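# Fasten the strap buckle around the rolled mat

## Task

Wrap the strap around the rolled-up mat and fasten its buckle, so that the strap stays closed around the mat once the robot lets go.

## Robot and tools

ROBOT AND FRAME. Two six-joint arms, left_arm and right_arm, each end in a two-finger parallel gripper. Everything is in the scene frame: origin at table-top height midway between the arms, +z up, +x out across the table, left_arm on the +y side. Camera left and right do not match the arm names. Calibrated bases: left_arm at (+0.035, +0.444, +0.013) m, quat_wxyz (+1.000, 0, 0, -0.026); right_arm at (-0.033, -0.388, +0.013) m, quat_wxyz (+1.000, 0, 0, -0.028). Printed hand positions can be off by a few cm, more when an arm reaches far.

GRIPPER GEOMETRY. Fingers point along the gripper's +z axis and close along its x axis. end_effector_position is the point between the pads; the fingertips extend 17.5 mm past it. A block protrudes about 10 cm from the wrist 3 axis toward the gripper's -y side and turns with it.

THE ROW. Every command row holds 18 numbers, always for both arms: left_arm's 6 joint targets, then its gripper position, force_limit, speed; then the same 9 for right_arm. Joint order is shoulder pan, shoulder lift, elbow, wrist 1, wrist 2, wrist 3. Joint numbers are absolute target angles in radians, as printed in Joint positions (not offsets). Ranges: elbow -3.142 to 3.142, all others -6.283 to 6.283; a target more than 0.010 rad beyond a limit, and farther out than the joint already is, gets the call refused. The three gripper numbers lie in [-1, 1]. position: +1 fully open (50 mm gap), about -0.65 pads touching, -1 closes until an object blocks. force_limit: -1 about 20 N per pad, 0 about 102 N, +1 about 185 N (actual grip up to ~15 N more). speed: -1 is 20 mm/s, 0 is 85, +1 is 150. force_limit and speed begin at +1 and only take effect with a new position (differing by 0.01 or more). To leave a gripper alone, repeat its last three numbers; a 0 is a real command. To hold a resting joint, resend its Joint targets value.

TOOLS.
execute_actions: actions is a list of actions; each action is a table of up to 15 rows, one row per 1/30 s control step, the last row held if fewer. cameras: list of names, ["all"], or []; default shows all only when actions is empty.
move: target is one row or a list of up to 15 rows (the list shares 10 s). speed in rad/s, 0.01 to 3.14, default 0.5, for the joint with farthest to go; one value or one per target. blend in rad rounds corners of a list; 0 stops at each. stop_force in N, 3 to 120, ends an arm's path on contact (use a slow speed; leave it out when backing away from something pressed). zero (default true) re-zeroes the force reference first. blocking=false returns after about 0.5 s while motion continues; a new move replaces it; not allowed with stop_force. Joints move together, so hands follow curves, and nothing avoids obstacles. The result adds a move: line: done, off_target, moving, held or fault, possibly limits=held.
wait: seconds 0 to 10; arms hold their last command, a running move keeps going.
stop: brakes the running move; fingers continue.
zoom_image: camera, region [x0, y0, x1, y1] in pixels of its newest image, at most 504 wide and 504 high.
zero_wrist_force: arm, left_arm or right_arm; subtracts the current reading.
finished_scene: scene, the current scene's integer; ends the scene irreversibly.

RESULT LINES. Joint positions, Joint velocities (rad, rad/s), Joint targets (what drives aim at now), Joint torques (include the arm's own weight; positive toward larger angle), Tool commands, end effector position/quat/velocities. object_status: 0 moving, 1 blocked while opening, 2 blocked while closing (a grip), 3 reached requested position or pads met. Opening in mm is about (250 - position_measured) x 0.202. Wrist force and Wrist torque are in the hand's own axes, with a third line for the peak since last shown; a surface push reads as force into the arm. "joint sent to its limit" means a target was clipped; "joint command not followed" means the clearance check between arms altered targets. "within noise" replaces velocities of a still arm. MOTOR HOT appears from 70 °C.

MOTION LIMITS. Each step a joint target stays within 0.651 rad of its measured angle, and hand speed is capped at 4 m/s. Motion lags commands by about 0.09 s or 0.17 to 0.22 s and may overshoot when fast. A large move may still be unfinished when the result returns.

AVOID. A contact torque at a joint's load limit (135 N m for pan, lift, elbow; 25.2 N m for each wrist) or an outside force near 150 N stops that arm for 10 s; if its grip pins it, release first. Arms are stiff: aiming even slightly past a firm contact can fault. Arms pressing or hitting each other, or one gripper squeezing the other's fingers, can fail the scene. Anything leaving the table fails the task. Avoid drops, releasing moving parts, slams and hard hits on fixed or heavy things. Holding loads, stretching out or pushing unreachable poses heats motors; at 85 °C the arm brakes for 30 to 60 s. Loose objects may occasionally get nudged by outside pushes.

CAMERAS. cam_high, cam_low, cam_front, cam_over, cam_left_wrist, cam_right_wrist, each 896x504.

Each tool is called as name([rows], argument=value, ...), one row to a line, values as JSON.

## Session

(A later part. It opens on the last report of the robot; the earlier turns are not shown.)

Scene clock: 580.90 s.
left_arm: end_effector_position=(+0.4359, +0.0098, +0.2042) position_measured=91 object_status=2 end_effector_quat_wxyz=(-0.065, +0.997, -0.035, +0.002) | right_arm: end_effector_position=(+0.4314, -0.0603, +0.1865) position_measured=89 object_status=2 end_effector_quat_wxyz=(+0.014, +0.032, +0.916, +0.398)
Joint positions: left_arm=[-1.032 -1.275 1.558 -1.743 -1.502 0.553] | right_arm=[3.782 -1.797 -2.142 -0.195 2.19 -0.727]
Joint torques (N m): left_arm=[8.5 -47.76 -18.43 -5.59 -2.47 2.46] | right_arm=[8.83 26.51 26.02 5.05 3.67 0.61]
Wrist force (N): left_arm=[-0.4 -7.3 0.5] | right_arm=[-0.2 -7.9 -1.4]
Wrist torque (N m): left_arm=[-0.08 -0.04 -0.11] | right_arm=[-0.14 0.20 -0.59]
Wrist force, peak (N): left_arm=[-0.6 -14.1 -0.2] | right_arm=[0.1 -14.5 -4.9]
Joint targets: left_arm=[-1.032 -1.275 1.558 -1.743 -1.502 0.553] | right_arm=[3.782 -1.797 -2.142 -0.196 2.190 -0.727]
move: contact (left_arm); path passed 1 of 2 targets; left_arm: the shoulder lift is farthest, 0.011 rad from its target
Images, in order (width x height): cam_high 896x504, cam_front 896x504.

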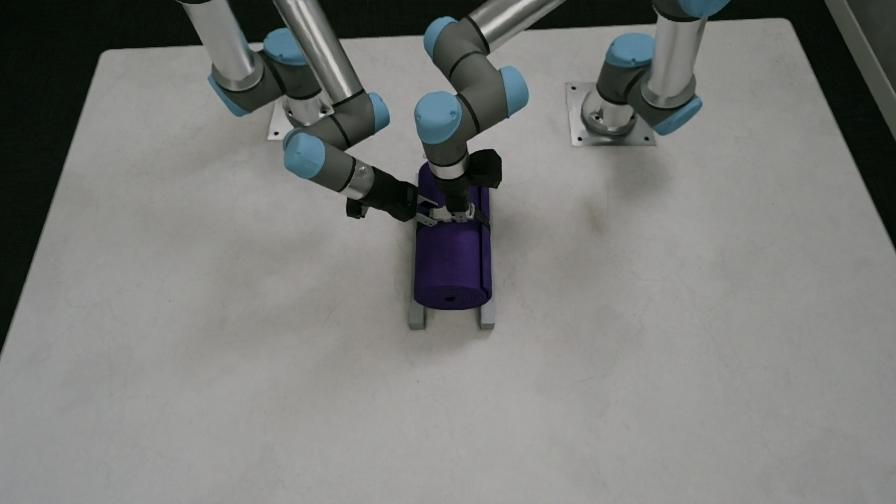

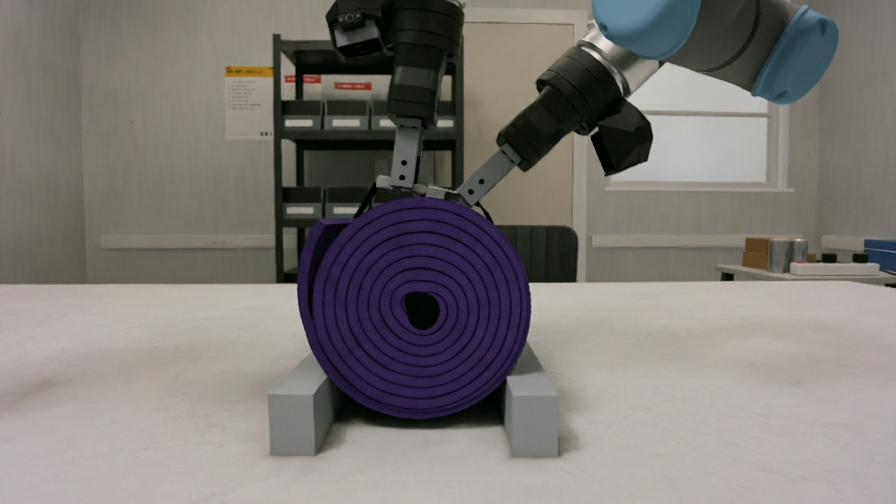

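execute_actions(actions=[], cameras=["cam_low", "cam_front", "cam_left_wrist"])

zoom_image(camera="cam_low", region=[490, 150, 610, 210])

zoom_image(camera="cam_front", region=[400, 175, 440, 200])

zoom_image(camera="cam_left_wrist", region=[400, 210, 570, 345])

Scene clock: 607.50 s.
left_arm: end_effector_position=(+0.4359, +0.0098, +0.2042) position_measured=91 object_status=2 end_effector_quat_wxyz=(-0.065, +0.997, -0.035, +0.002) | right_arm: end_effector_position=(+0.4314, -0.0603, +0.1865) position_measured=89 object_status=2 end_effector_quat_wxyz=(+0.014, +0.032, +0.916, +0.398)
Joint positions: left_arm=[-1.032 -1.275 1.558 -1.743 -1.502 0.553] | right_arm=[3.782 -1.797 -2.142 -0.196 2.19 -0.727]
Joint velocities: within noise
Joint torques (N m): left_arm=[7.56 -48.34 -19.01 -4.27 -2.29 2.65] | right_arm=[8.88 39.48 26.31 5.06 3.66 0.6]
Motor temperatures (°C): left_arm=[25 28 25 33 33 32] | right_arm=[30 29 24 29 38 32]
Wrist force (N): left_arm=[-0.4 -7.2 1.1] | right_arm=[-0.5 -8.7 -1.1]
Wrist torque (N m): left_arm=[-0.06 -0.01 -0.11] | right_arm=[-0.19 0.21 -0.59]
Wrist force, peak (N): left_arm=[-1.0 -7.7 -0.2] | right_arm=[-0.3 -8.7 -1.2]
Joint targets: left_arm=[-1.032 -1.275 1.558 -1.743 -1.502 0.553] | right_arm=[3.782 -1.797 -2.142 -0.196 2.190 -0.727]
Tool commands: left_gripper/position=-1.0 left_gripper/force_limit=-0.2 left_gripper/speed=-1.0 right_gripper/position=-1.0 right_gripper/force_limit=+0.0 right_gripper/speed=-1.0
Images, in order (width x height): cam_low 896x504, cam_front 896x504, cam_left_wrist 896x504.

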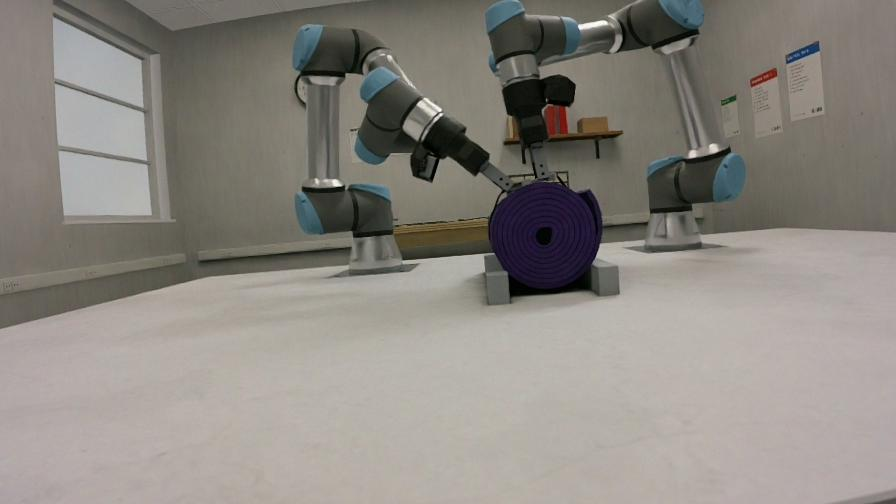

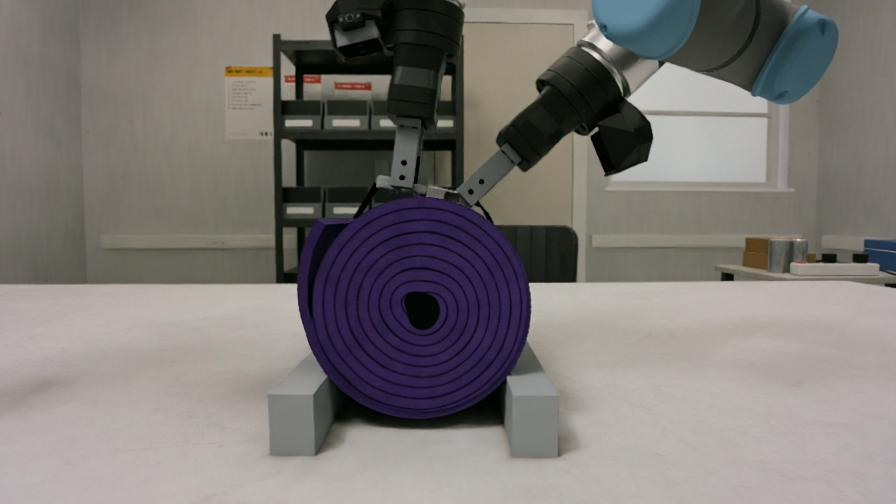

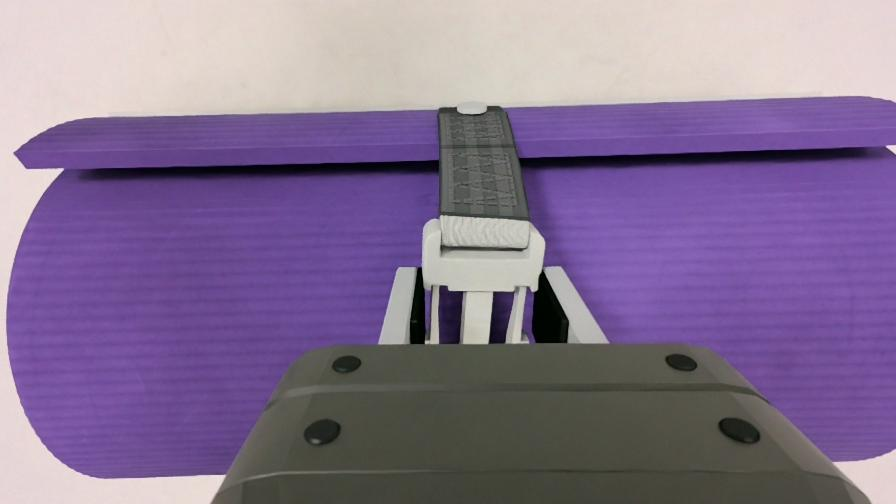

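Scaled by 4.200.

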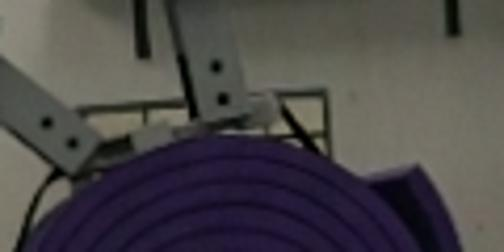

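Scaled by 12.600.

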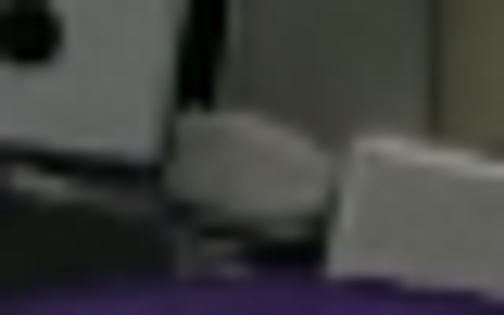

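Scaled by 2.965.

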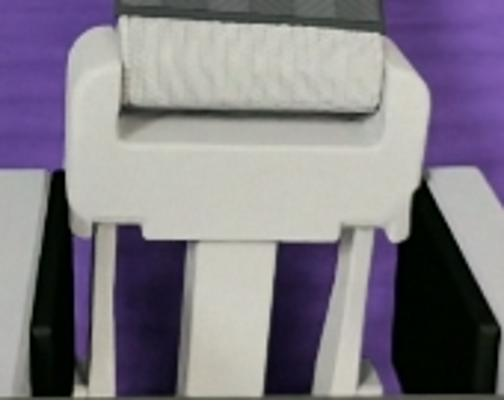

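move(target=[-1.0267,-1.2760,1.5590,-1.7393,-1.5071,0.5059,-1,-0.2,-1,3.7820,-1.7972,-2.1416,-0.1955,2.1900,-0.7268,-1,0,-1], speed=0.05)

move(target=[-1.0384,-1.2513,1.5348,-1.7392,-1.5085,0.4943,-1,-0.2,-1,3.7820,-1.7972,-2.1416,-0.1955,2.1900,-0.7268,-1,0,-1], speed=0.02, stop_force=10, cameras=["cam_front", "cam_high"])

zoom_image(camera="cam_front", region=[380, 165, 450, 205])

zoom_image(camera="cam_high", region=[420, 190, 500, 235])

Scene clock: 671.87 s.
left_arm: end_effector_position=(+0.4364, +0.0124, +0.2041) position_measured=91 object_status=2 end_effector_quat_wxyz=(-0.065, +0.998, -0.008, +0.001) | right_arm: end_effector_position=(+0.4313, -0.0603, +0.1865) position_measured=89 object_status=2 end_effector_quat_wxyz=(+0.014, +0.032, +0.916, +0.398)
Joint positions: left_arm=[-1.027 -1.276 1.559 -1.739 -1.507 0.505] | right_arm=[3.782 -1.797 -2.142 -0.196 2.19 -0.727]
Joint torques (N m): left_arm=[7.24 -49.13 -18.58 -0.69 -1.12 2.32] | right_arm=[0.72 38.07 26.68 5.14 3.64 0.5]
Wrist force (N): left_arm=[-0.5 -1.1 3.0] | right_arm=[-0.1 -0.5 0.0]
Wrist torque (N m): left_arm=[-0.03 -0.03 -0.11] | right_arm=[-0.06 0.15 -0.59]
Wrist force, peak (N): left_arm=[-1.1 -7.7 -0.5] | right_arm=[-0.4 -8.8 -1.3]
Joint targets: left_arm=[-1.027 -1.276 1.559 -1.739 -1.507 0.506] | right_arm=[3.782 -1.797 -2.142 -0.196 2.190 -0.727]
move: done

Scene clock: 672.97 s.
left_arm: end_effector_position=(+0.4365, +0.0115, +0.2038) position_measured=91 object_status=2 end_effector_quat_wxyz=(-0.065, +0.998, -0.009, +0.001) | right_arm: end_effector_position=(+0.4314, -0.0603, +0.1865) position_measured=89 object_status=2 end_effector_quat_wxyz=(+0.014, +0.032, +0.916, +0.398)
Joint positions: left_arm=[-1.027 -1.274 1.557 -1.739 -1.507 0.505] | right_arm=[3.782 -1.797 -2.142 -0.195 2.19 -0.727]
Joint torques (N m): left_arm=[6.89 -47.99 -18.82 -7.32 -2.43 2.56] | right_arm=[-2.11 36.08 26.19 5.05 3.55 0.53]
Wrist force (N): left_arm=[0.5 -10.0 2.1] | right_arm=[-0.3 -9.2 -3.9]
Wrist torque (N m): left_arm=[-0.04 -0.03 -0.24] | right_arm=[-0.13 0.15 -0.53]
Wrist force, peak (N): left_arm=[0.4 -16.8 0.0] | right_arm=[-0.1 -15.4 -7.2]
Joint targets: left_arm=[-1.027 -1.274 1.557 -1.739 -1.507 0.505] | right_arm=[3.782 -1.797 -2.142 -0.196 2.190 -0.727]
move: contact (left_arm); left_arm: the shoulder lift is farthest, 0.023 rad from its target
Images, in order (width x height): cam_high 896x504, cam_front 896x504.

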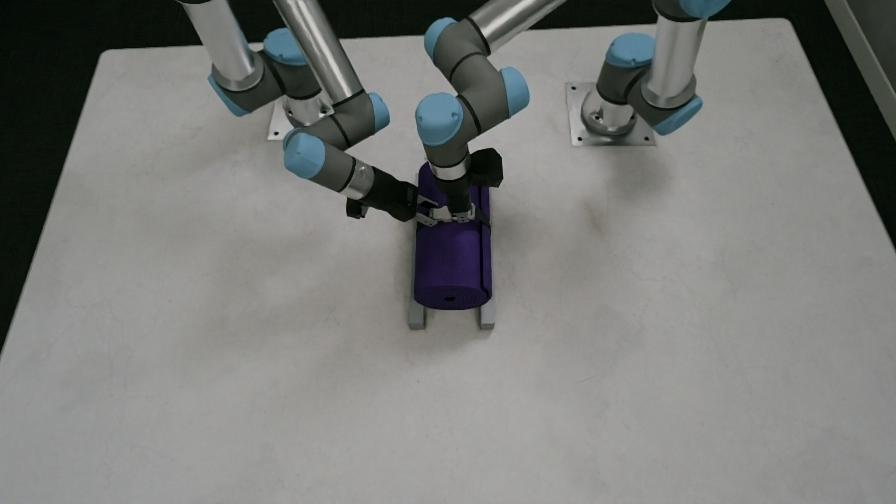

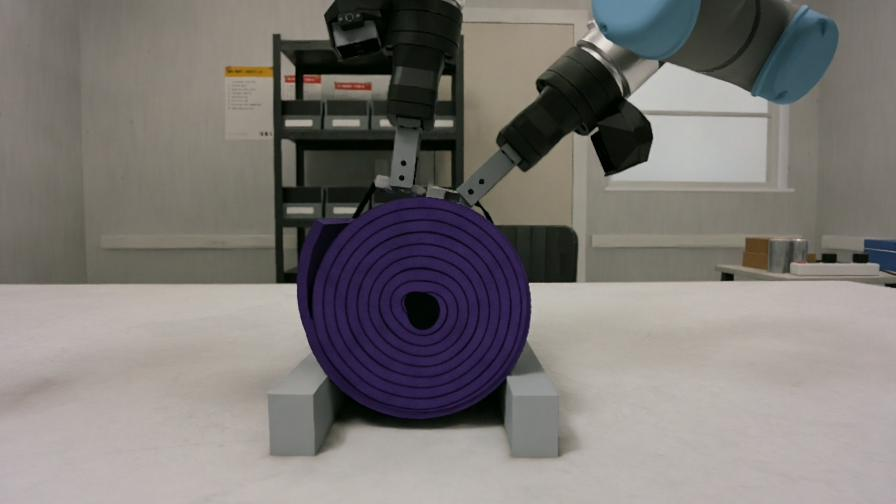

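Scaled by 7.200.

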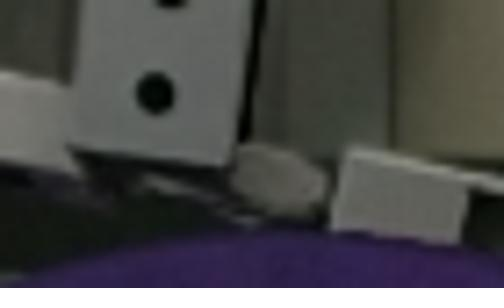

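Scaled by 6.300.

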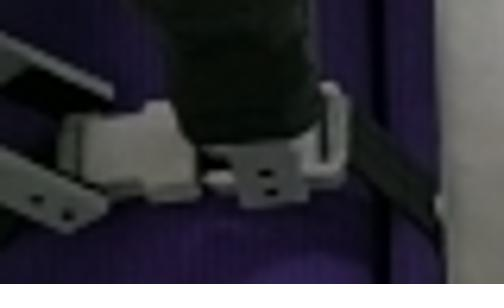

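zoom_image(camera="cam_high", region=[428, 200, 478, 228])

zoom_image(camera="cam_front", region=[405, 175, 445, 200])

Scaled by 10.080.

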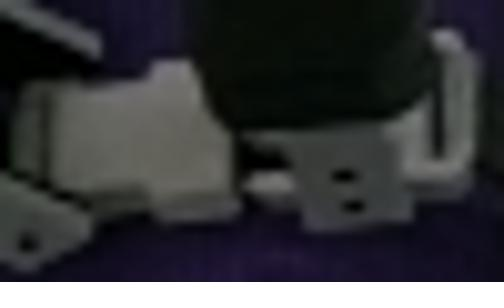

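Scaled by 12.600.

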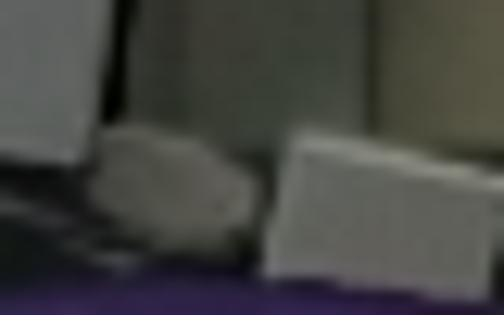

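move(target=[-1.0270,-1.2779,1.5613,-1.7394,-1.5069,0.5051,-1,-0.2,-1,3.7820,-1.7972,-2.1416,-0.1955,2.1900,-0.7268,-1,0,-1], speed=0.05)

move(target=[-1.0337,-1.2638,1.5475,-1.7394,-1.5077,0.4985,-1,-0.2,-1,3.7820,-1.7972,-2.1416,-0.1955,2.1900,-0.7268,-1,0,-1], speed=0.02, stop_force=10)

Scene clock: 724.03 s.
left_arm: end_effector_position=(+0.4359, +0.0131, +0.2041) position_measured=91 object_status=2 end_effector_quat_wxyz=(-0.066, +0.998, -0.008, +0.001) | right_arm: end_effector_position=(+0.4314, -0.0603, +0.1865) position_measured=89 object_status=2 end_effector_quat_wxyz=(+0.014, +0.032, +0.916, +0.398)
Joint positions: left_arm=[-1.027 -1.278 1.561 -1.739 -1.507 0.505] | right_arm=[3.782 -1.797 -2.142 -0.196 2.19 -0.727]
Joint torques (N m): left_arm=[9.66 -44.33 -22.75 -5.35 2.22 -2.54] | right_arm=[-2.81 28.85 26.02 5.21 3.46 0.48]
Wrist force (N): left_arm=[-0.9 -1.3 1.8] | right_arm=[0.5 -0.7 0.1]
Wrist torque (N m): left_arm=[-0.05 -0.04 -0.14] | right_arm=[-0.14 0.07 -0.59]
Wrist force, peak (N): left_arm=[-0.3 -10.3 0.9] | right_arm=[-0.1 -9.3 -4.1]
Joint targets: left_arm=[-1.027 -1.278 1.561 -1.739 -1.507 0.505] | right_arm=[3.782 -1.797 -2.142 -0.196 2.190 -0.727]
move: done

Scene clock: 725.20 s.
left_arm: end_effector_position=(+0.4360, +0.0115, +0.2038) position_measured=91 object_status=2 end_effector_quat_wxyz=(-0.066, +0.998, -0.008, +0.001) | right_arm: end_effector_position=(+0.4314, -0.0603, +0.1865) position_measured=89 object_status=2 end_effector_quat_wxyz=(+0.014, +0.032, +0.916, +0.398)
Joint positions: left_arm=[-1.028 -1.275 1.558 -1.739 -1.507 0.504] | right_arm=[3.782 -1.797 -2.142 -0.196 2.19 -0.727]
Joint torques (N m): left_arm=[6.96 -48.24 -19.66 -4.96 -0.78 2.68] | right_arm=[2.93 26.68 26.66 5.13 3.5 0.48]
Wrist force (N): left_arm=[-0.3 -9.6 1.1] | right_arm=[0.7 -8.1 -4.4]
Wrist torque (N m): left_arm=[-0.07 -0.01 -0.21] | right_arm=[-0.18 0.07 -0.54]
Wrist force, peak (N): left_arm=[-0.2 -16.3 0.7] | right_arm=[1.0 -14.4 -8.0]
Joint targets: left_arm=[-1.028 -1.275 1.558 -1.739 -1.507 0.504] | right_arm=[3.782 -1.797 -2.142 -0.196 2.190 -0.727]
move: contact (left_arm); left_arm: the shoulder lift is farthest, 0.011 rad from its target

move(target=[-1.0256,-1.2776,1.5560,-1.7346,-1.5069,0.5063,-1,-0.2,-1,3.7820,-1.7972,-2.1416,-0.1955,2.1900,-0.7268,-1,0,-1], speed=0.05)

move(target=[-1.0323,-1.2635,1.5422,-1.7346,-1.5077,0.4997,-1,-0.2,-1,3.7820,-1.7972,-2.1416,-0.1955,2.1900,-0.7268,-1,0,-1], speed=0.02, stop_force=10, cameras=["cam_front", "cam_high", "cam_low"])

zoom_image(camera="cam_front", region=[380, 165, 450, 205])

zoom_image(camera="cam_low", region=[510, 165, 570, 195])

Scene clock: 733.20 s.
left_arm: end_effector_position=(+0.4369, +0.0131, +0.2060) position_measured=91 object_status=2 end_effector_quat_wxyz=(-0.066, +0.998, -0.008, +0.001) | right_arm: end_effector_position=(+0.4313, -0.0603, +0.1865) position_measured=89 object_status=2 end_effector_quat_wxyz=(+0.014, +0.032, +0.916, +0.398)
Joint positions: left_arm=[-1.026 -1.278 1.556 -1.735 -1.507 0.506] | right_arm=[3.782 -1.797 -2.142 -0.196 2.19 -0.727]
Joint torques (N m): left_arm=[6.84 -45.03 -29.53 -1.11 -0.6 1.98] | right_arm=[1.66 19.41 26.67 5.22 3.42 0.28]
Wrist force (N): left_arm=[-0.8 -1.8 2.9] | right_arm=[-0.1 -1.5 0.1]
Wrist torque (N m): left_arm=[-0.12 -0.03 -0.24] | right_arm=[-0.24 0.16 -0.59]
Wrist force, peak (N): left_arm=[-0.3 -10.1 0.8] | right_arm=[0.1 -9.3 -3.7]
Joint targets: left_arm=[-1.026 -1.278 1.556 -1.735 -1.507 0.506] | right_arm=[3.782 -1.797 -2.142 -0.196 2.190 -0.727]
move: done

Scene clock: 734.63 s.
left_arm: end_effector_position=(+0.4367, +0.0087, +0.2049) position_measured=91 object_status=2 end_effector_quat_wxyz=(-0.066, +0.998, -0.008, +0.001) | right_arm: end_effector_position=(+0.4314, -0.0603, +0.1865) position_measured=89 object_status=2 end_effector_quat_wxyz=(+0.014, +0.032, +0.916, +0.398)
Joint positions: left_arm=[-1.029 -1.27 1.548 -1.735 -1.507 0.503] | right_arm=[3.782 -1.797 -2.142 -0.196 2.19 -0.727]
Joint torques (N m): left_arm=[7.82 -48.8 -19.16 -5.08 -2.68 2.57] | right_arm=[-1.19 22.19 26.24 5.22 3.41 0.43]
Wrist force (N): left_arm=[0.3 -7.6 0.7] | right_arm=[0.6 -7.5 -2.1]
Wrist torque (N m): left_arm=[-0.10 0.05 -0.22] | right_arm=[-0.22 0.24 -0.49]
Wrist force, peak (N): left_arm=[0.3 -15.2 -0.1] | right_arm=[-0.1 -15.6 -5.4]
Joint targets: left_arm=[-1.029 -1.270 1.548 -1.735 -1.507 0.503] | right_arm=[3.782 -1.797 -2.142 -0.196 2.190 -0.727]
move: contact (left_arm)
Images, in order (width x height): cam_high 896x504, cam_low 896x504, cam_front 896x504.

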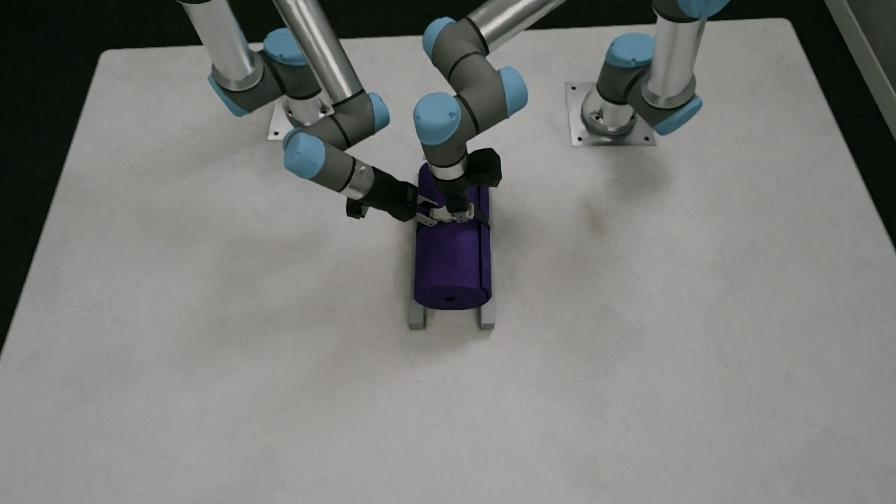

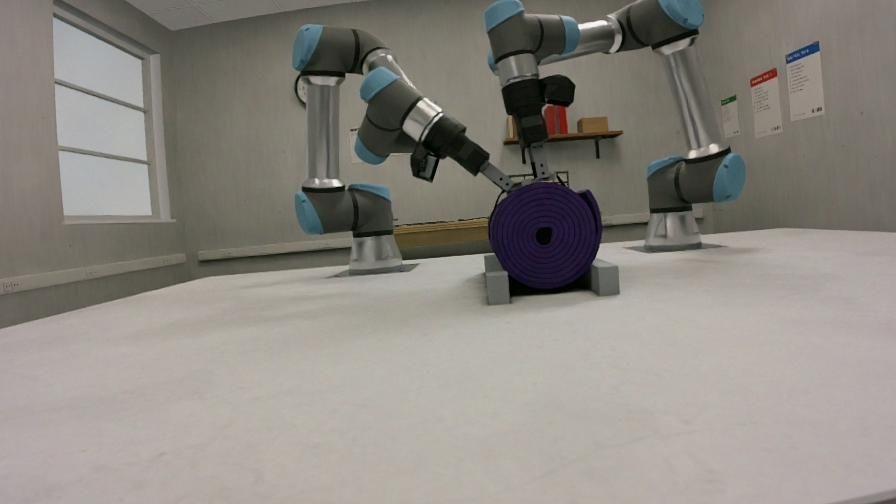

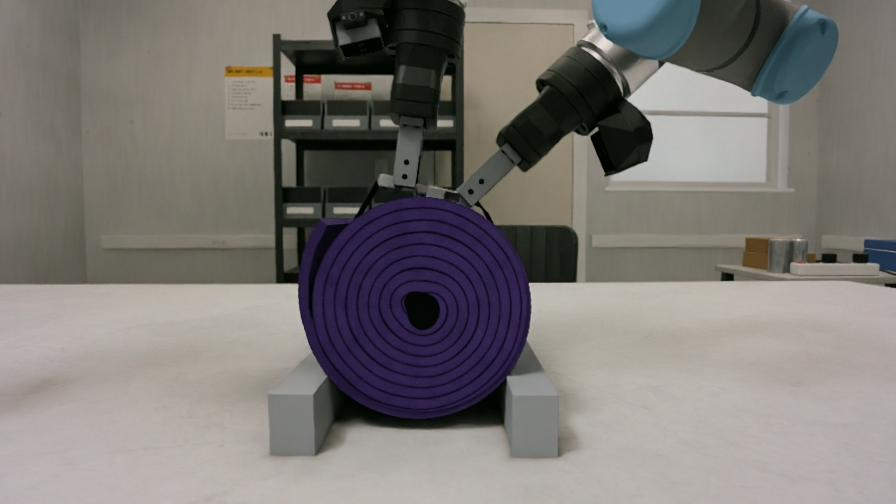

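Scaled by 7.200.

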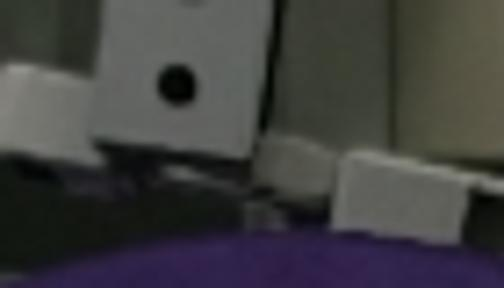

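Scaled by 8.400.

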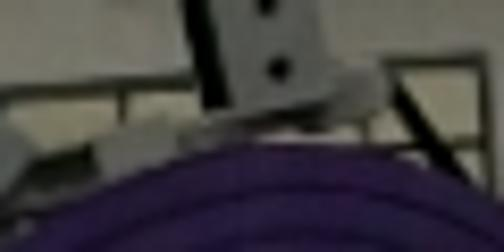

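move(target=[-1.0768,-1.3193,1.6312,-1.8198,-1.4034,0.4622,-1,-0.2,-1,3.7820,-1.7972,-2.1416,-0.1955,2.1900,-0.7268,-1,0,-1], speed=0.08)

move(target=[-1.0835,-1.3052,1.6174,-1.8198,-1.4042,0.4556,-1,-0.2,-1,3.7820,-1.7972,-2.1416,-0.1955,2.1900,-0.7268,-1,0,-1], speed=0.02, stop_force=10, cameras=["cam_front", "cam_high", "cam_left_wrist"])

zoom_image(camera="cam_front", region=[380, 165, 450, 205])

zoom_image(camera="cam_high", region=[428, 200, 478, 228])

Scene clock: 756.83 s.
left_arm: end_effector_position=(+0.4354, +0.0106, +0.2053) position_measured=91 object_status=2 end_effector_quat_wxyz=(-0.065, +0.996, -0.013, +0.062) end_effector_velocity=(-0.001, +0.000, +0.000) end_effector_angular_velocity=(+0.001, +0.007, +0.001) | right_arm: end_effector_position=(+0.4314, -0.0603, +0.1865) position_measured=89 object_status=2 end_effector_quat_wxyz=(+0.014, +0.032, +0.916, +0.398)
Joint positions: left_arm=[-1.077 -1.319 1.631 -1.82 -1.403 0.462] | right_arm=[3.782 -1.797 -2.142 -0.195 2.19 -0.727]
Joint velocities: left_arm=[0 0.001 -0.003 0.005 -0.005 0] | right_arm=[within noise]
Joint torques (N m): left_arm=[10.25 -30.93 -30.78 -0.47 -1.4 1.44] | right_arm=[6.47 35.63 26.6 5.05 3.28 0.34]
Wrist force (N): left_arm=[-1.4 -1.7 2.3] | right_arm=[0.0 -1.6 -0.3]
Wrist torque (N m): left_arm=[-0.10 -0.05 -0.11] | right_arm=[-0.28 0.15 -0.59]
Wrist force, peak (N): left_arm=[0.5 -8.0 1.1] | right_arm=[0.1 -8.5 -1.7]
Joint targets: left_arm=[-1.077 -1.319 1.631 -1.820 -1.403 0.462] | right_arm=[3.782 -1.797 -2.142 -0.196 2.190 -0.727]
move: done

Scene clock: 757.93 s.
left_arm: end_effector_position=(+0.4354, +0.0095, +0.2050) position_measured=91 object_status=2 end_effector_quat_wxyz=(-0.065, +0.996, -0.013, +0.061) | right_arm: end_effector_position=(+0.4314, -0.0603, +0.1865) position_measured=89 object_status=2 end_effector_quat_wxyz=(+0.014, +0.032, +0.916, +0.398)
Joint positions: left_arm=[-1.078 -1.317 1.629 -1.82 -1.403 0.461] | right_arm=[3.782 -1.797 -2.142 -0.195 2.19 -0.727]
Joint torques (N m): left_arm=[6.62 -46.04 -19.61 -7.48 -2.35 2.49] | right_arm=[7.68 39.29 26.29 4.85 3.25 0.44]
Wrist force (N): left_arm=[-0.9 -10.6 1.5] | right_arm=[-0.3 -10.4 -4.1]
Wrist torque (N m): left_arm=[-0.12 -0.05 -0.14] | right_arm=[-0.35 0.13 -0.59]
Wrist force, peak (N): left_arm=[-0.5 -16.6 1.0] | right_arm=[-0.6 -16.2 -7.1]
Joint targets: left_arm=[-1.078 -1.317 1.629 -1.820 -1.403 0.461] | right_arm=[3.782 -1.797 -2.142 -0.196 2.190 -0.727]
move: contact (left_arm); left_arm: the shoulder lift is farthest, 0.012 rad from its target
Images, in order (width x height): cam_high 896x504, cam_front 896x504, cam_left_wrist 896x504.

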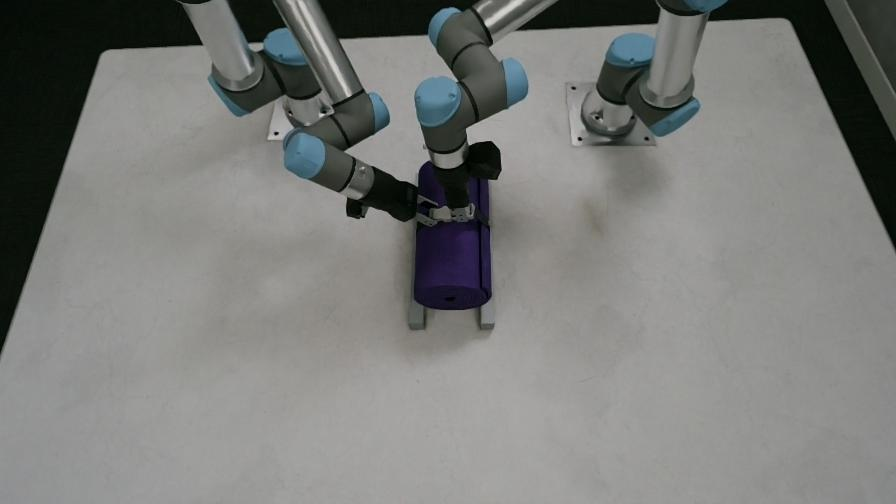

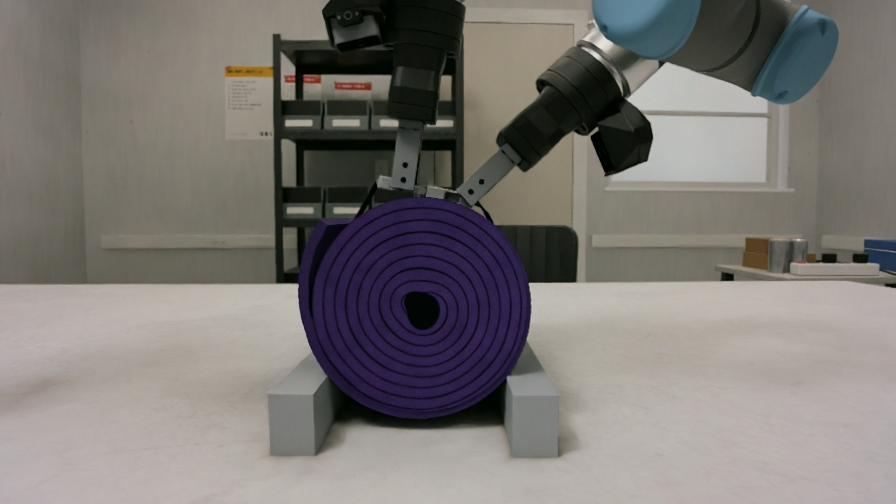

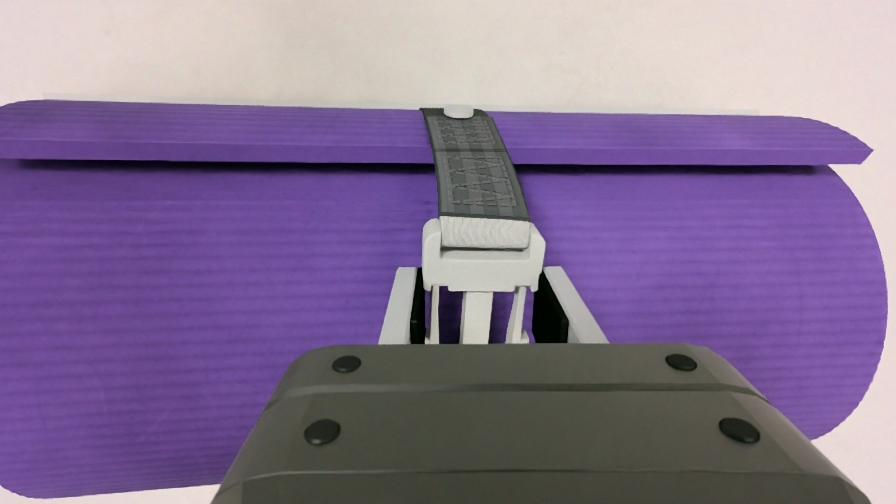

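Scaled by 7.200.

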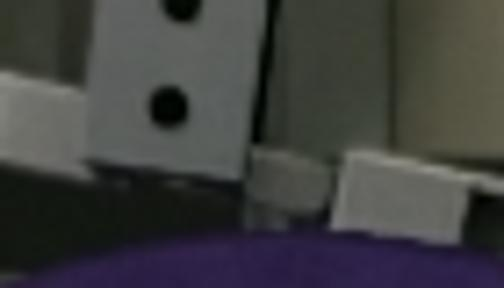

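Scaled by 10.080.

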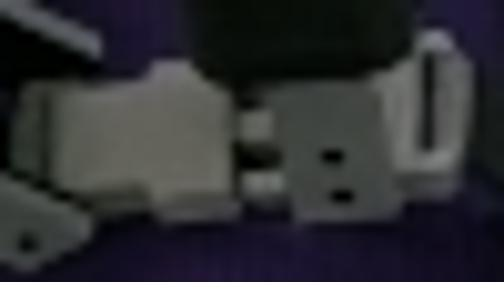

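move(target=[-1.0273,-1.2744,1.5492,-1.7317,-1.5068,0.5047,-1,-0.2,-1,3.7820,-1.7972,-2.1416,-0.1955,2.1900,-0.7268,-1,0,-1], speed=0.08)

move(target=[-1.0357,-1.2568,1.5319,-1.7316,-1.5078,0.4964,-1,-0.2,-1,3.7820,-1.7972,-2.1416,-0.1955,2.1900,-0.7268,-1,0,-1], speed=0.02, stop_force=10, cameras=["cam_front", "cam_high"])

zoom_image(camera="cam_front", region=[380, 165, 450, 205])

zoom_image(camera="cam_high", region=[428, 200, 478, 228])

Scene clock: 810.50 s.
left_arm: end_effector_position=(+0.4371, +0.0108, +0.2070) position_measured=91 object_status=2 end_effector_quat_wxyz=(-0.065, +0.998, -0.008, +0.001) end_effector_velocity=(+0.000, -0.001, +0.000) end_effector_angular_velocity=(+0.000, -0.006, -0.004) | right_arm: end_effector_position=(+0.4313, -0.0603, +0.1865) position_measured=89 object_status=2 end_effector_quat_wxyz=(+0.014, +0.032, +0.916, +0.398)
Joint positions: left_arm=[-1.027 -1.274 1.549 -1.731 -1.507 0.505] | right_arm=[3.782 -1.797 -2.142 -0.195 2.19 -0.727]
Joint velocities: left_arm=[-0.003 -0.001 0.003 -0.005 0.005 0] | right_arm=[within noise]
Joint torques (N m): left_arm=[-8.99 -49.43 -18.45 -5.53 2.01 -2.17] | right_arm=[-1.8 35.81 26.28 4.03 3.34 0.37]
Wrist force (N): left_arm=[-1.3 -2.0 2.6] | right_arm=[-0.6 -1.9 -0.2]
Wrist torque (N m): left_arm=[-0.12 -0.02 -0.24] | right_arm=[-0.34 0.25 -0.60]
Wrist force, peak (N): left_arm=[-1.2 -10.8 0.8] | right_arm=[-0.9 -11.0 -3.7]
Joint targets: left_arm=[-1.027 -1.274 1.549 -1.732 -1.507 0.505] | right_arm=[3.782 -1.797 -2.142 -0.196 2.190 -0.727]
move: done

Scene clock: 811.67 s.
left_arm: end_effector_position=(+0.4370, +0.0091, +0.2066) position_measured=91 object_status=2 end_effector_quat_wxyz=(-0.065, +0.998, -0.008, +0.001) | right_arm: end_effector_position=(+0.4314, -0.0603, +0.1865) position_measured=89 object_status=2 end_effector_quat_wxyz=(+0.014, +0.032, +0.916, +0.398)
Joint positions: left_arm=[-1.029 -1.271 1.546 -1.732 -1.507 0.503] | right_arm=[3.782 -1.797 -2.142 -0.195 2.19 -0.727]
Joint torques (N m): left_arm=[6.94 -49.53 -19.27 -5.5 -0.55 2.55] | right_arm=[6.43 33.04 26.3 6.07 3.18 0.34]
Wrist force (N): left_arm=[-0.2 -10.3 2.9] | right_arm=[-0.7 -9.8 -4.7]
Wrist torque (N m): left_arm=[-0.17 -0.01 -0.11] | right_arm=[-0.51 0.29 -0.60]
Wrist force, peak (N): left_arm=[-0.4 -19.5 2.1] | right_arm=[-0.8 -17.8 -9.8]
Joint targets: left_arm=[-1.029 -1.271 1.546 -1.732 -1.507 0.503] | right_arm=[3.782 -1.797 -2.142 -0.196 2.190 -0.727]
move: contact (left_arm); left_arm: the shoulder lift is farthest, 0.014 rad from its target
Images, in order (width x height): cam_high 896x504, cam_front 896x504.

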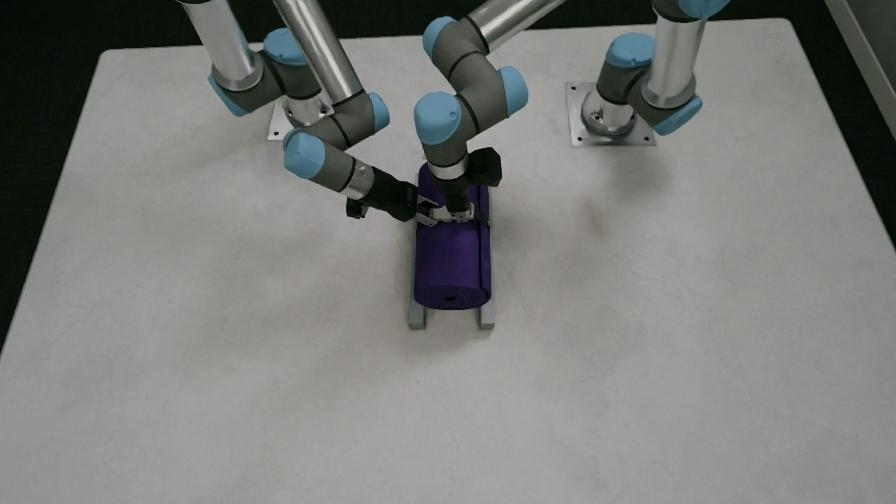

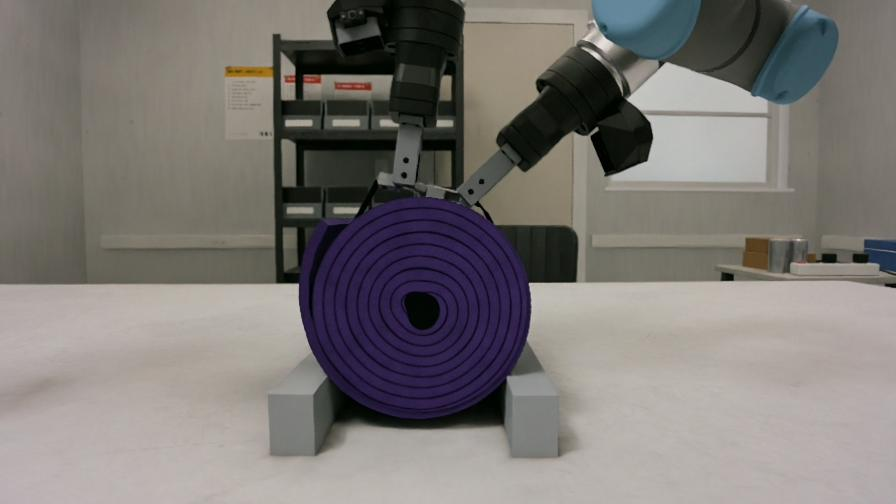

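Scaled by 7.200.

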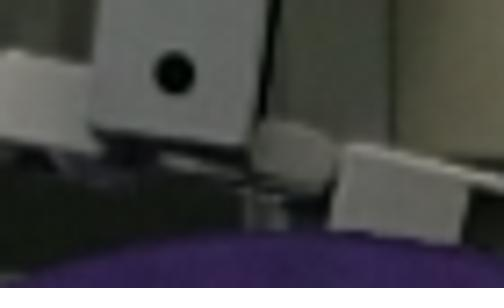

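Scaled by 10.080.

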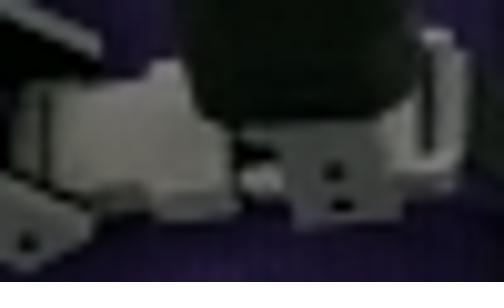

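move(target=[-1.0209,-1.2734,1.5533,-1.7363,-1.5071,0.5109,-1,-0.2,-1,3.7820,-1.7972,-2.1416,-0.1955,2.1900,-0.7268,-1,0,-1], speed=0.08)

move(target=[-1.0293,-1.2558,1.5360,-1.7362,-1.5081,0.5026,-1,-0.2,-1,3.7820,-1.7972,-2.1416,-0.1955,2.1900,-0.7268,-1,0,-1], speed=0.02, stop_force=10, cameras=["cam_front", "cam_high"])

zoom_image(camera="cam_front", region=[380, 165, 450, 205])

zoom_image(camera="cam_high", region=[428, 200, 478, 228])

Scene clock: 832.87 s.
left_arm: end_effector_position=(+0.4397, +0.0136, +0.2049) position_measured=91 object_status=2 end_effector_quat_wxyz=(-0.065, +0.998, -0.008, +0.000) | right_arm: end_effector_position=(+0.4313, -0.0603, +0.1866) position_measured=89 object_status=2 end_effector_quat_wxyz=(+0.014, +0.032, +0.916, +0.399)
Joint positions: left_arm=[-1.021 -1.273 1.553 -1.736 -1.507 0.511] | right_arm=[3.782 -1.797 -2.142 -0.195 2.19 -0.727]
Joint torques (N m): left_arm=[-0.78 -46.27 -27.32 -4.32 -1.79 0.93] | right_arm=[-0.31 24.05 26.23 2.6 3.23 0.31]
Wrist force (N): left_arm=[-0.6 -1.6 2.8] | right_arm=[-0.5 -2.3 0.2]
Wrist torque (N m): left_arm=[-0.12 -0.05 -0.25] | right_arm=[-0.36 0.22 -0.59]
Wrist force, peak (N): left_arm=[-0.2 -10.9 3.5] | right_arm=[-0.9 -10.6 -4.6]
Joint targets: left_arm=[-1.021 -1.273 1.553 -1.736 -1.507 0.511] | right_arm=[3.782 -1.797 -2.142 -0.196 2.190 -0.727]
move: done

Scene clock: 834.10 s.
left_arm: end_effector_position=(+0.4395, +0.0111, +0.2044) position_measured=91 object_status=2 end_effector_quat_wxyz=(-0.065, +0.998, -0.008, +0.000) | right_arm: end_effector_position=(+0.4314, -0.0603, +0.1865) position_measured=89 object_status=2 end_effector_quat_wxyz=(+0.014, +0.032, +0.916, +0.398)
Joint positions: left_arm=[-1.023 -1.269 1.549 -1.736 -1.507 0.509] | right_arm=[3.782 -1.797 -2.142 -0.195 2.19 -0.727]
Joint torques (N m): left_arm=[7.37 -48.4 -20.1 -7.16 -2.53 2.67] | right_arm=[-0.29 21.6 26.27 6.32 3.23 0.33]
Wrist force (N): left_arm=[-0.5 -10.9 0.7] | right_arm=[0.0 -10.0 -4.9]
Wrist torque (N m): left_arm=[-0.13 -0.03 -0.23] | right_arm=[-0.42 0.20 -0.52]
Wrist force, peak (N): left_arm=[-0.5 -16.5 0.1] | right_arm=[-0.6 -16.3 -6.6]
Joint targets: left_arm=[-1.023 -1.269 1.549 -1.736 -1.507 0.509] | right_arm=[3.782 -1.797 -2.142 -0.196 2.190 -0.727]
move: contact (left_arm); left_arm: the shoulder lift is farthest, 0.013 rad from its target
Images, in order (width x height): cam_high 896x504, cam_front 896x504.

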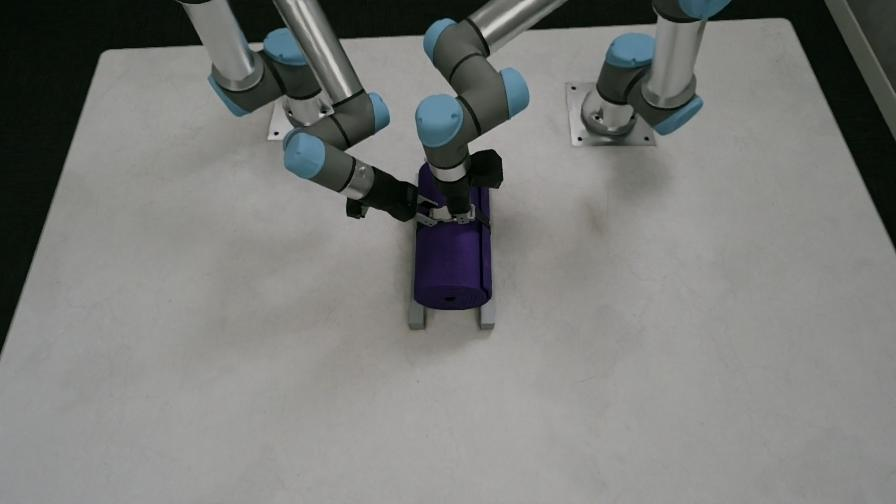

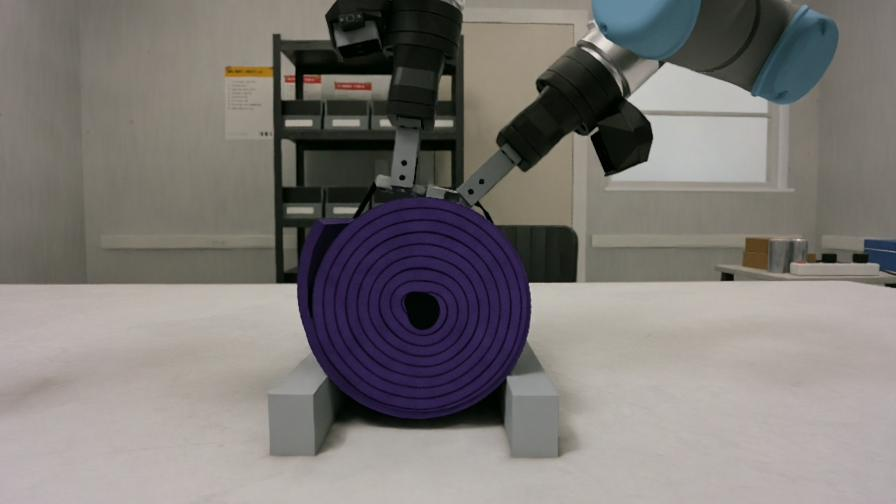

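Scaled by 7.200.

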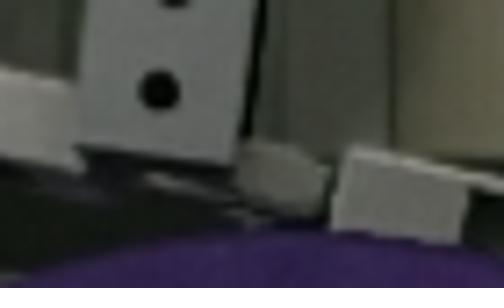

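Scaled by 10.080.

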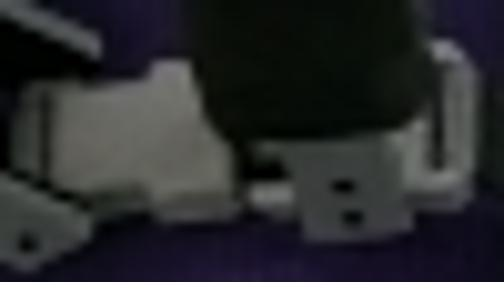

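move(target=[-1.0228,-1.2753,1.5512,-1.7317,-1.5067,0.5093,-1,-0.2,-1,3.7820,-1.7972,-2.1416,-0.1955,2.1900,-0.7268,-1,0,-1], speed=0.08)

move(target=[-1.0329,-1.2542,1.5304,-1.7316,-1.5079,0.4993,-1,-0.2,-1,3.7820,-1.7972,-2.1416,-0.1955,2.1900,-0.7268,-1,0,-1], speed=0.02, stop_force=10)

Scene clock: 848.57 s.
left_arm: end_effector_position=(+0.4386, +0.0133, +0.2067) position_measured=91 object_status=2 end_effector_quat_wxyz=(-0.066, +0.998, -0.008, +0.000) | right_arm: end_effector_position=(+0.4314, -0.0603, +0.1865) position_measured=89 object_status=2 end_effector_quat_wxyz=(+0.014, +0.032, +0.916, +0.399)
Joint positions: left_arm=[-1.023 -1.275 1.551 -1.732 -1.507 0.509] | right_arm=[3.782 -1.797 -2.142 -0.195 2.19 -0.727]
Joint torques (N m): left_arm=[8.57 -42.33 -20.5 -1.41 2.14 2.53] | right_arm=[6.32 19.7 26.51 3.49 3.13 0.23]
Wrist force (N): left_arm=[-0.5 -1.8 3.4] | right_arm=[-0.4 -2.2 0.1]
Wrist torque (N m): left_arm=[-0.13 -0.06 -0.16] | right_arm=[-0.35 0.20 -0.59]
Wrist force, peak (N): left_arm=[-0.5 -11.2 0.8] | right_arm=[-0.7 -11.7 -4.0]
Joint targets: left_arm=[-1.023 -1.275 1.551 -1.732 -1.507 0.509] | right_arm=[3.782 -1.797 -2.142 -0.196 2.190 -0.727]
move: done

Scene clock: 850.03 s.
left_arm: end_effector_position=(+0.4384, +0.0085, +0.2055) position_measured=91 object_status=2 end_effector_quat_wxyz=(-0.066, +0.998, -0.008, +0.000) | right_arm: end_effector_position=(+0.4314, -0.0603, +0.1865) position_measured=89 object_status=2 end_effector_quat_wxyz=(+0.014, +0.032, +0.916, +0.398)
Joint positions: left_arm=[-1.027 -1.267 1.543 -1.732 -1.507 0.505] | right_arm=[3.782 -1.797 -2.142 -0.195 2.19 -0.727]
Joint torques (N m): left_arm=[7.95 -49.37 -19.99 -4.03 -2.68 2.56] | right_arm=[6.92 21.73 26.13 6.1 3.16 0.36]
Wrist force (N): left_arm=[0.1 -7.9 1.3] | right_arm=[0.7 -7.7 -2.7]
Wrist torque (N m): left_arm=[-0.10 0.11 -0.23] | right_arm=[-0.33 0.29 -0.49]
Wrist force, peak (N): left_arm=[0.1 -15.7 1.0] | right_arm=[0.2 -15.3 -6.6]
Joint targets: left_arm=[-1.027 -1.267 1.543 -1.732 -1.507 0.505] | right_arm=[3.782 -1.797 -2.142 -0.196 2.190 -0.727]
move: contact (left_arm); left_arm: the shoulder lift is farthest, 0.012 rad from its target

move(target=[-1.0595,-1.3055,1.6058,-1.7948,-1.4333,0.4773,-1,-0.2,-1,3.7820,-1.7972,-2.1416,-0.1955,2.1900,-0.7268,-1,0,-1], speed=0.08)

move(target=[-1.0679,-1.2879,1.5885,-1.7947,-1.4343,0.4690,-1,-0.2,-1,3.7820,-1.7972,-2.1416,-0.1955,2.1900,-0.7268,-1,0,-1], speed=0.02, stop_force=10)

Scene clock: 865.73 s.
left_arm: end_effector_position=(+0.4375, +0.0111, +0.2059) position_measured=91 object_status=2 end_effector_quat_wxyz=(-0.065, +0.997, -0.011, +0.044) end_effector_velocity=(-0.001, +0.000, +0.000) end_effector_angular_velocity=(+0.001, +0.006, +0.000) | right_arm: end_effector_position=(+0.4314, -0.0603, +0.1865) position_measured=89 object_status=2 end_effector_quat_wxyz=(+0.014, +0.032, +0.916, +0.398)
Joint positions: left_arm=[-1.06 -1.306 1.606 -1.795 -1.433 0.477] | right_arm=[3.782 -1.797 -2.142 -0.195 2.19 -0.727]
Joint velocities: left_arm=[0 0.001 -0.003 0.005 -0.005 0] | right_arm=[within noise]
Joint torques (N m): left_arm=[10.62 -32.76 -32.18 -0.18 -1.44 1.51] | right_arm=[4.31 29.49 26.44 3.45 3.01 0.38]
Wrist force (N): left_arm=[-1.0 -1.6 3.3] | right_arm=[-0.5 -1.6 0.2]
Wrist torque (N m): left_arm=[-0.13 -0.04 -0.12] | right_arm=[-0.25 0.20 -0.59]
Wrist force, peak (N): left_arm=[0.8 -8.1 2.4] | right_arm=[-0.1 -9.0 -2.0]
Joint targets: left_arm=[-1.060 -1.306 1.606 -1.795 -1.433 0.477] | right_arm=[3.782 -1.797 -2.142 -0.196 2.190 -0.727]
move: done

Scene clock: 866.97 s.
left_arm: end_effector_position=(+0.4374, +0.0092, +0.2054) position_measured=91 object_status=2 end_effector_quat_wxyz=(-0.065, +0.997, -0.012, +0.044) | right_arm: end_effector_position=(+0.4314, -0.0603, +0.1865) position_measured=89 object_status=2 end_effector_quat_wxyz=(+0.014, +0.032, +0.916, +0.398)
Joint positions: left_arm=[-1.061 -1.302 1.602 -1.795 -1.433 0.476] | right_arm=[3.782 -1.797 -2.142 -0.195 2.19 -0.727]
Joint torques (N m): left_arm=[10.72 -48.56 -18.01 -5.61 2.6 2.68] | right_arm=[0.75 31.5 23.78 5.21 3.07 0.26]
Wrist force (N): left_arm=[-1.6 -1.9 1.9] | right_arm=[-1.2 -1.7 0.3]
Wrist torque (N m): left_arm=[-0.15 -0.04 -0.13] | right_arm=[-0.26 0.33 -0.58]
Wrist force, peak (N): left_arm=[-1.2 -11.1 0.9] | right_arm=[-0.3 -9.5 -4.7]
Joint targets: left_arm=[-1.061 -1.302 1.602 -1.795 -1.433 0.476] | right_arm=[3.782 -1.797 -2.142 -0.196 2.190 -0.727]
move: contact (left_arm); left_arm: the shoulder lift is farthest, 0.014 rad from its target

move(target=[-1.0623,-1.2993,1.5993,-1.7950,-1.4332,0.4748,-1,-0.2,-1,3.7820,-1.7972,-2.1416,-0.1955,2.1900,-0.7268,-1,0,-1], speed=0.02, stop_force=12)

Scene clock: 878.70 s.
left_arm: end_effector_position=(+0.4375, +0.0076, +0.2053) position_measured=91 object_status=2 end_effector_quat_wxyz=(-0.065, +0.997, -0.012, +0.044) | right_arm: end_effector_position=(+0.4314, -0.0603, +0.1865) position_measured=89 object_status=2 end_effector_quat_wxyz=(+0.014, +0.032, +0.916, +0.398)
Joint positions: left_arm=[-1.062 -1.299 1.599 -1.795 -1.433 0.475] | right_arm=[3.782 -1.797 -2.142 -0.195 2.19 -0.727]
Joint torques (N m): left_arm=[-7.86 -39.34 -24.19 -6.22 2.41 -1.92] | right_arm=[-5.51 37.47 13.23 5.28 2.91 0.19]
Wrist force (N): left_arm=[-2.3 -3.8 3.5] | right_arm=[-2.6 -4.2 -0.4]
Wrist torque (N m): left_arm=[-0.16 -0.03 -0.11] | right_arm=[-0.33 0.23 -0.54]
Wrist force, peak (N): left_arm=[-2.3 -3.8 3.5] | right_arm=[-2.7 -4.2 -0.2]
Joint targets: left_arm=[-1.062 -1.299 1.599 -1.795 -1.433 0.475] | right_arm=[3.782 -1.797 -2.142 -0.196 2.190 -0.727]
move: done

move(target=[-1.0707,-1.2817,1.5820,-1.7950,-1.4342,0.4665,-1,-0.2,-1,3.7820,-1.7972,-2.1416,-0.1955,2.1900,-0.7268,-1,0,-1], speed=0.02, stop_force=12, zero=false)

Scene clock: 883.97 s.
left_arm: end_effector_position=(+0.4374, +0.0056, +0.2048) position_measured=91 object_status=2 end_effector_quat_wxyz=(-0.065, +0.997, -0.012, +0.044) | right_arm: end_effector_position=(+0.4314, -0.0603, +0.1865) position_measured=89 object_status=2 end_effector_quat_wxyz=(+0.014, +0.032, +0.916, +0.398)
Joint positions: left_arm=[-1.064 -1.295 1.596 -1.795 -1.433 0.473] | right_arm=[3.782 -1.797 -2.142 -0.196 2.19 -0.727]
Joint torques (N m): left_arm=[10.17 -48.33 -19.95 -6.16 2.15 2.34] | right_arm=[4.48 37.08 18.66 5.1 2.97 0.28]
Wrist force (N): left_arm=[-4.0 -7.5 2.1] | right_arm=[-4.4 -6.4 -2.0]
Wrist torque (N m): left_arm=[-0.17 0.17 -0.07] | right_arm=[-0.22 0.41 -0.37]
Wrist force, peak (N): left_arm=[-3.6 -17.1 0.6] | right_arm=[-4.3 -16.2 -6.8]
Joint targets: left_arm=[-1.064 -1.295 1.596 -1.795 -1.433 0.473] | right_arm=[3.782 -1.797 -2.142 -0.196 2.190 -0.727]
move: contact (left_arm); left_arm: the shoulder lift is farthest, 0.014 rad from its target


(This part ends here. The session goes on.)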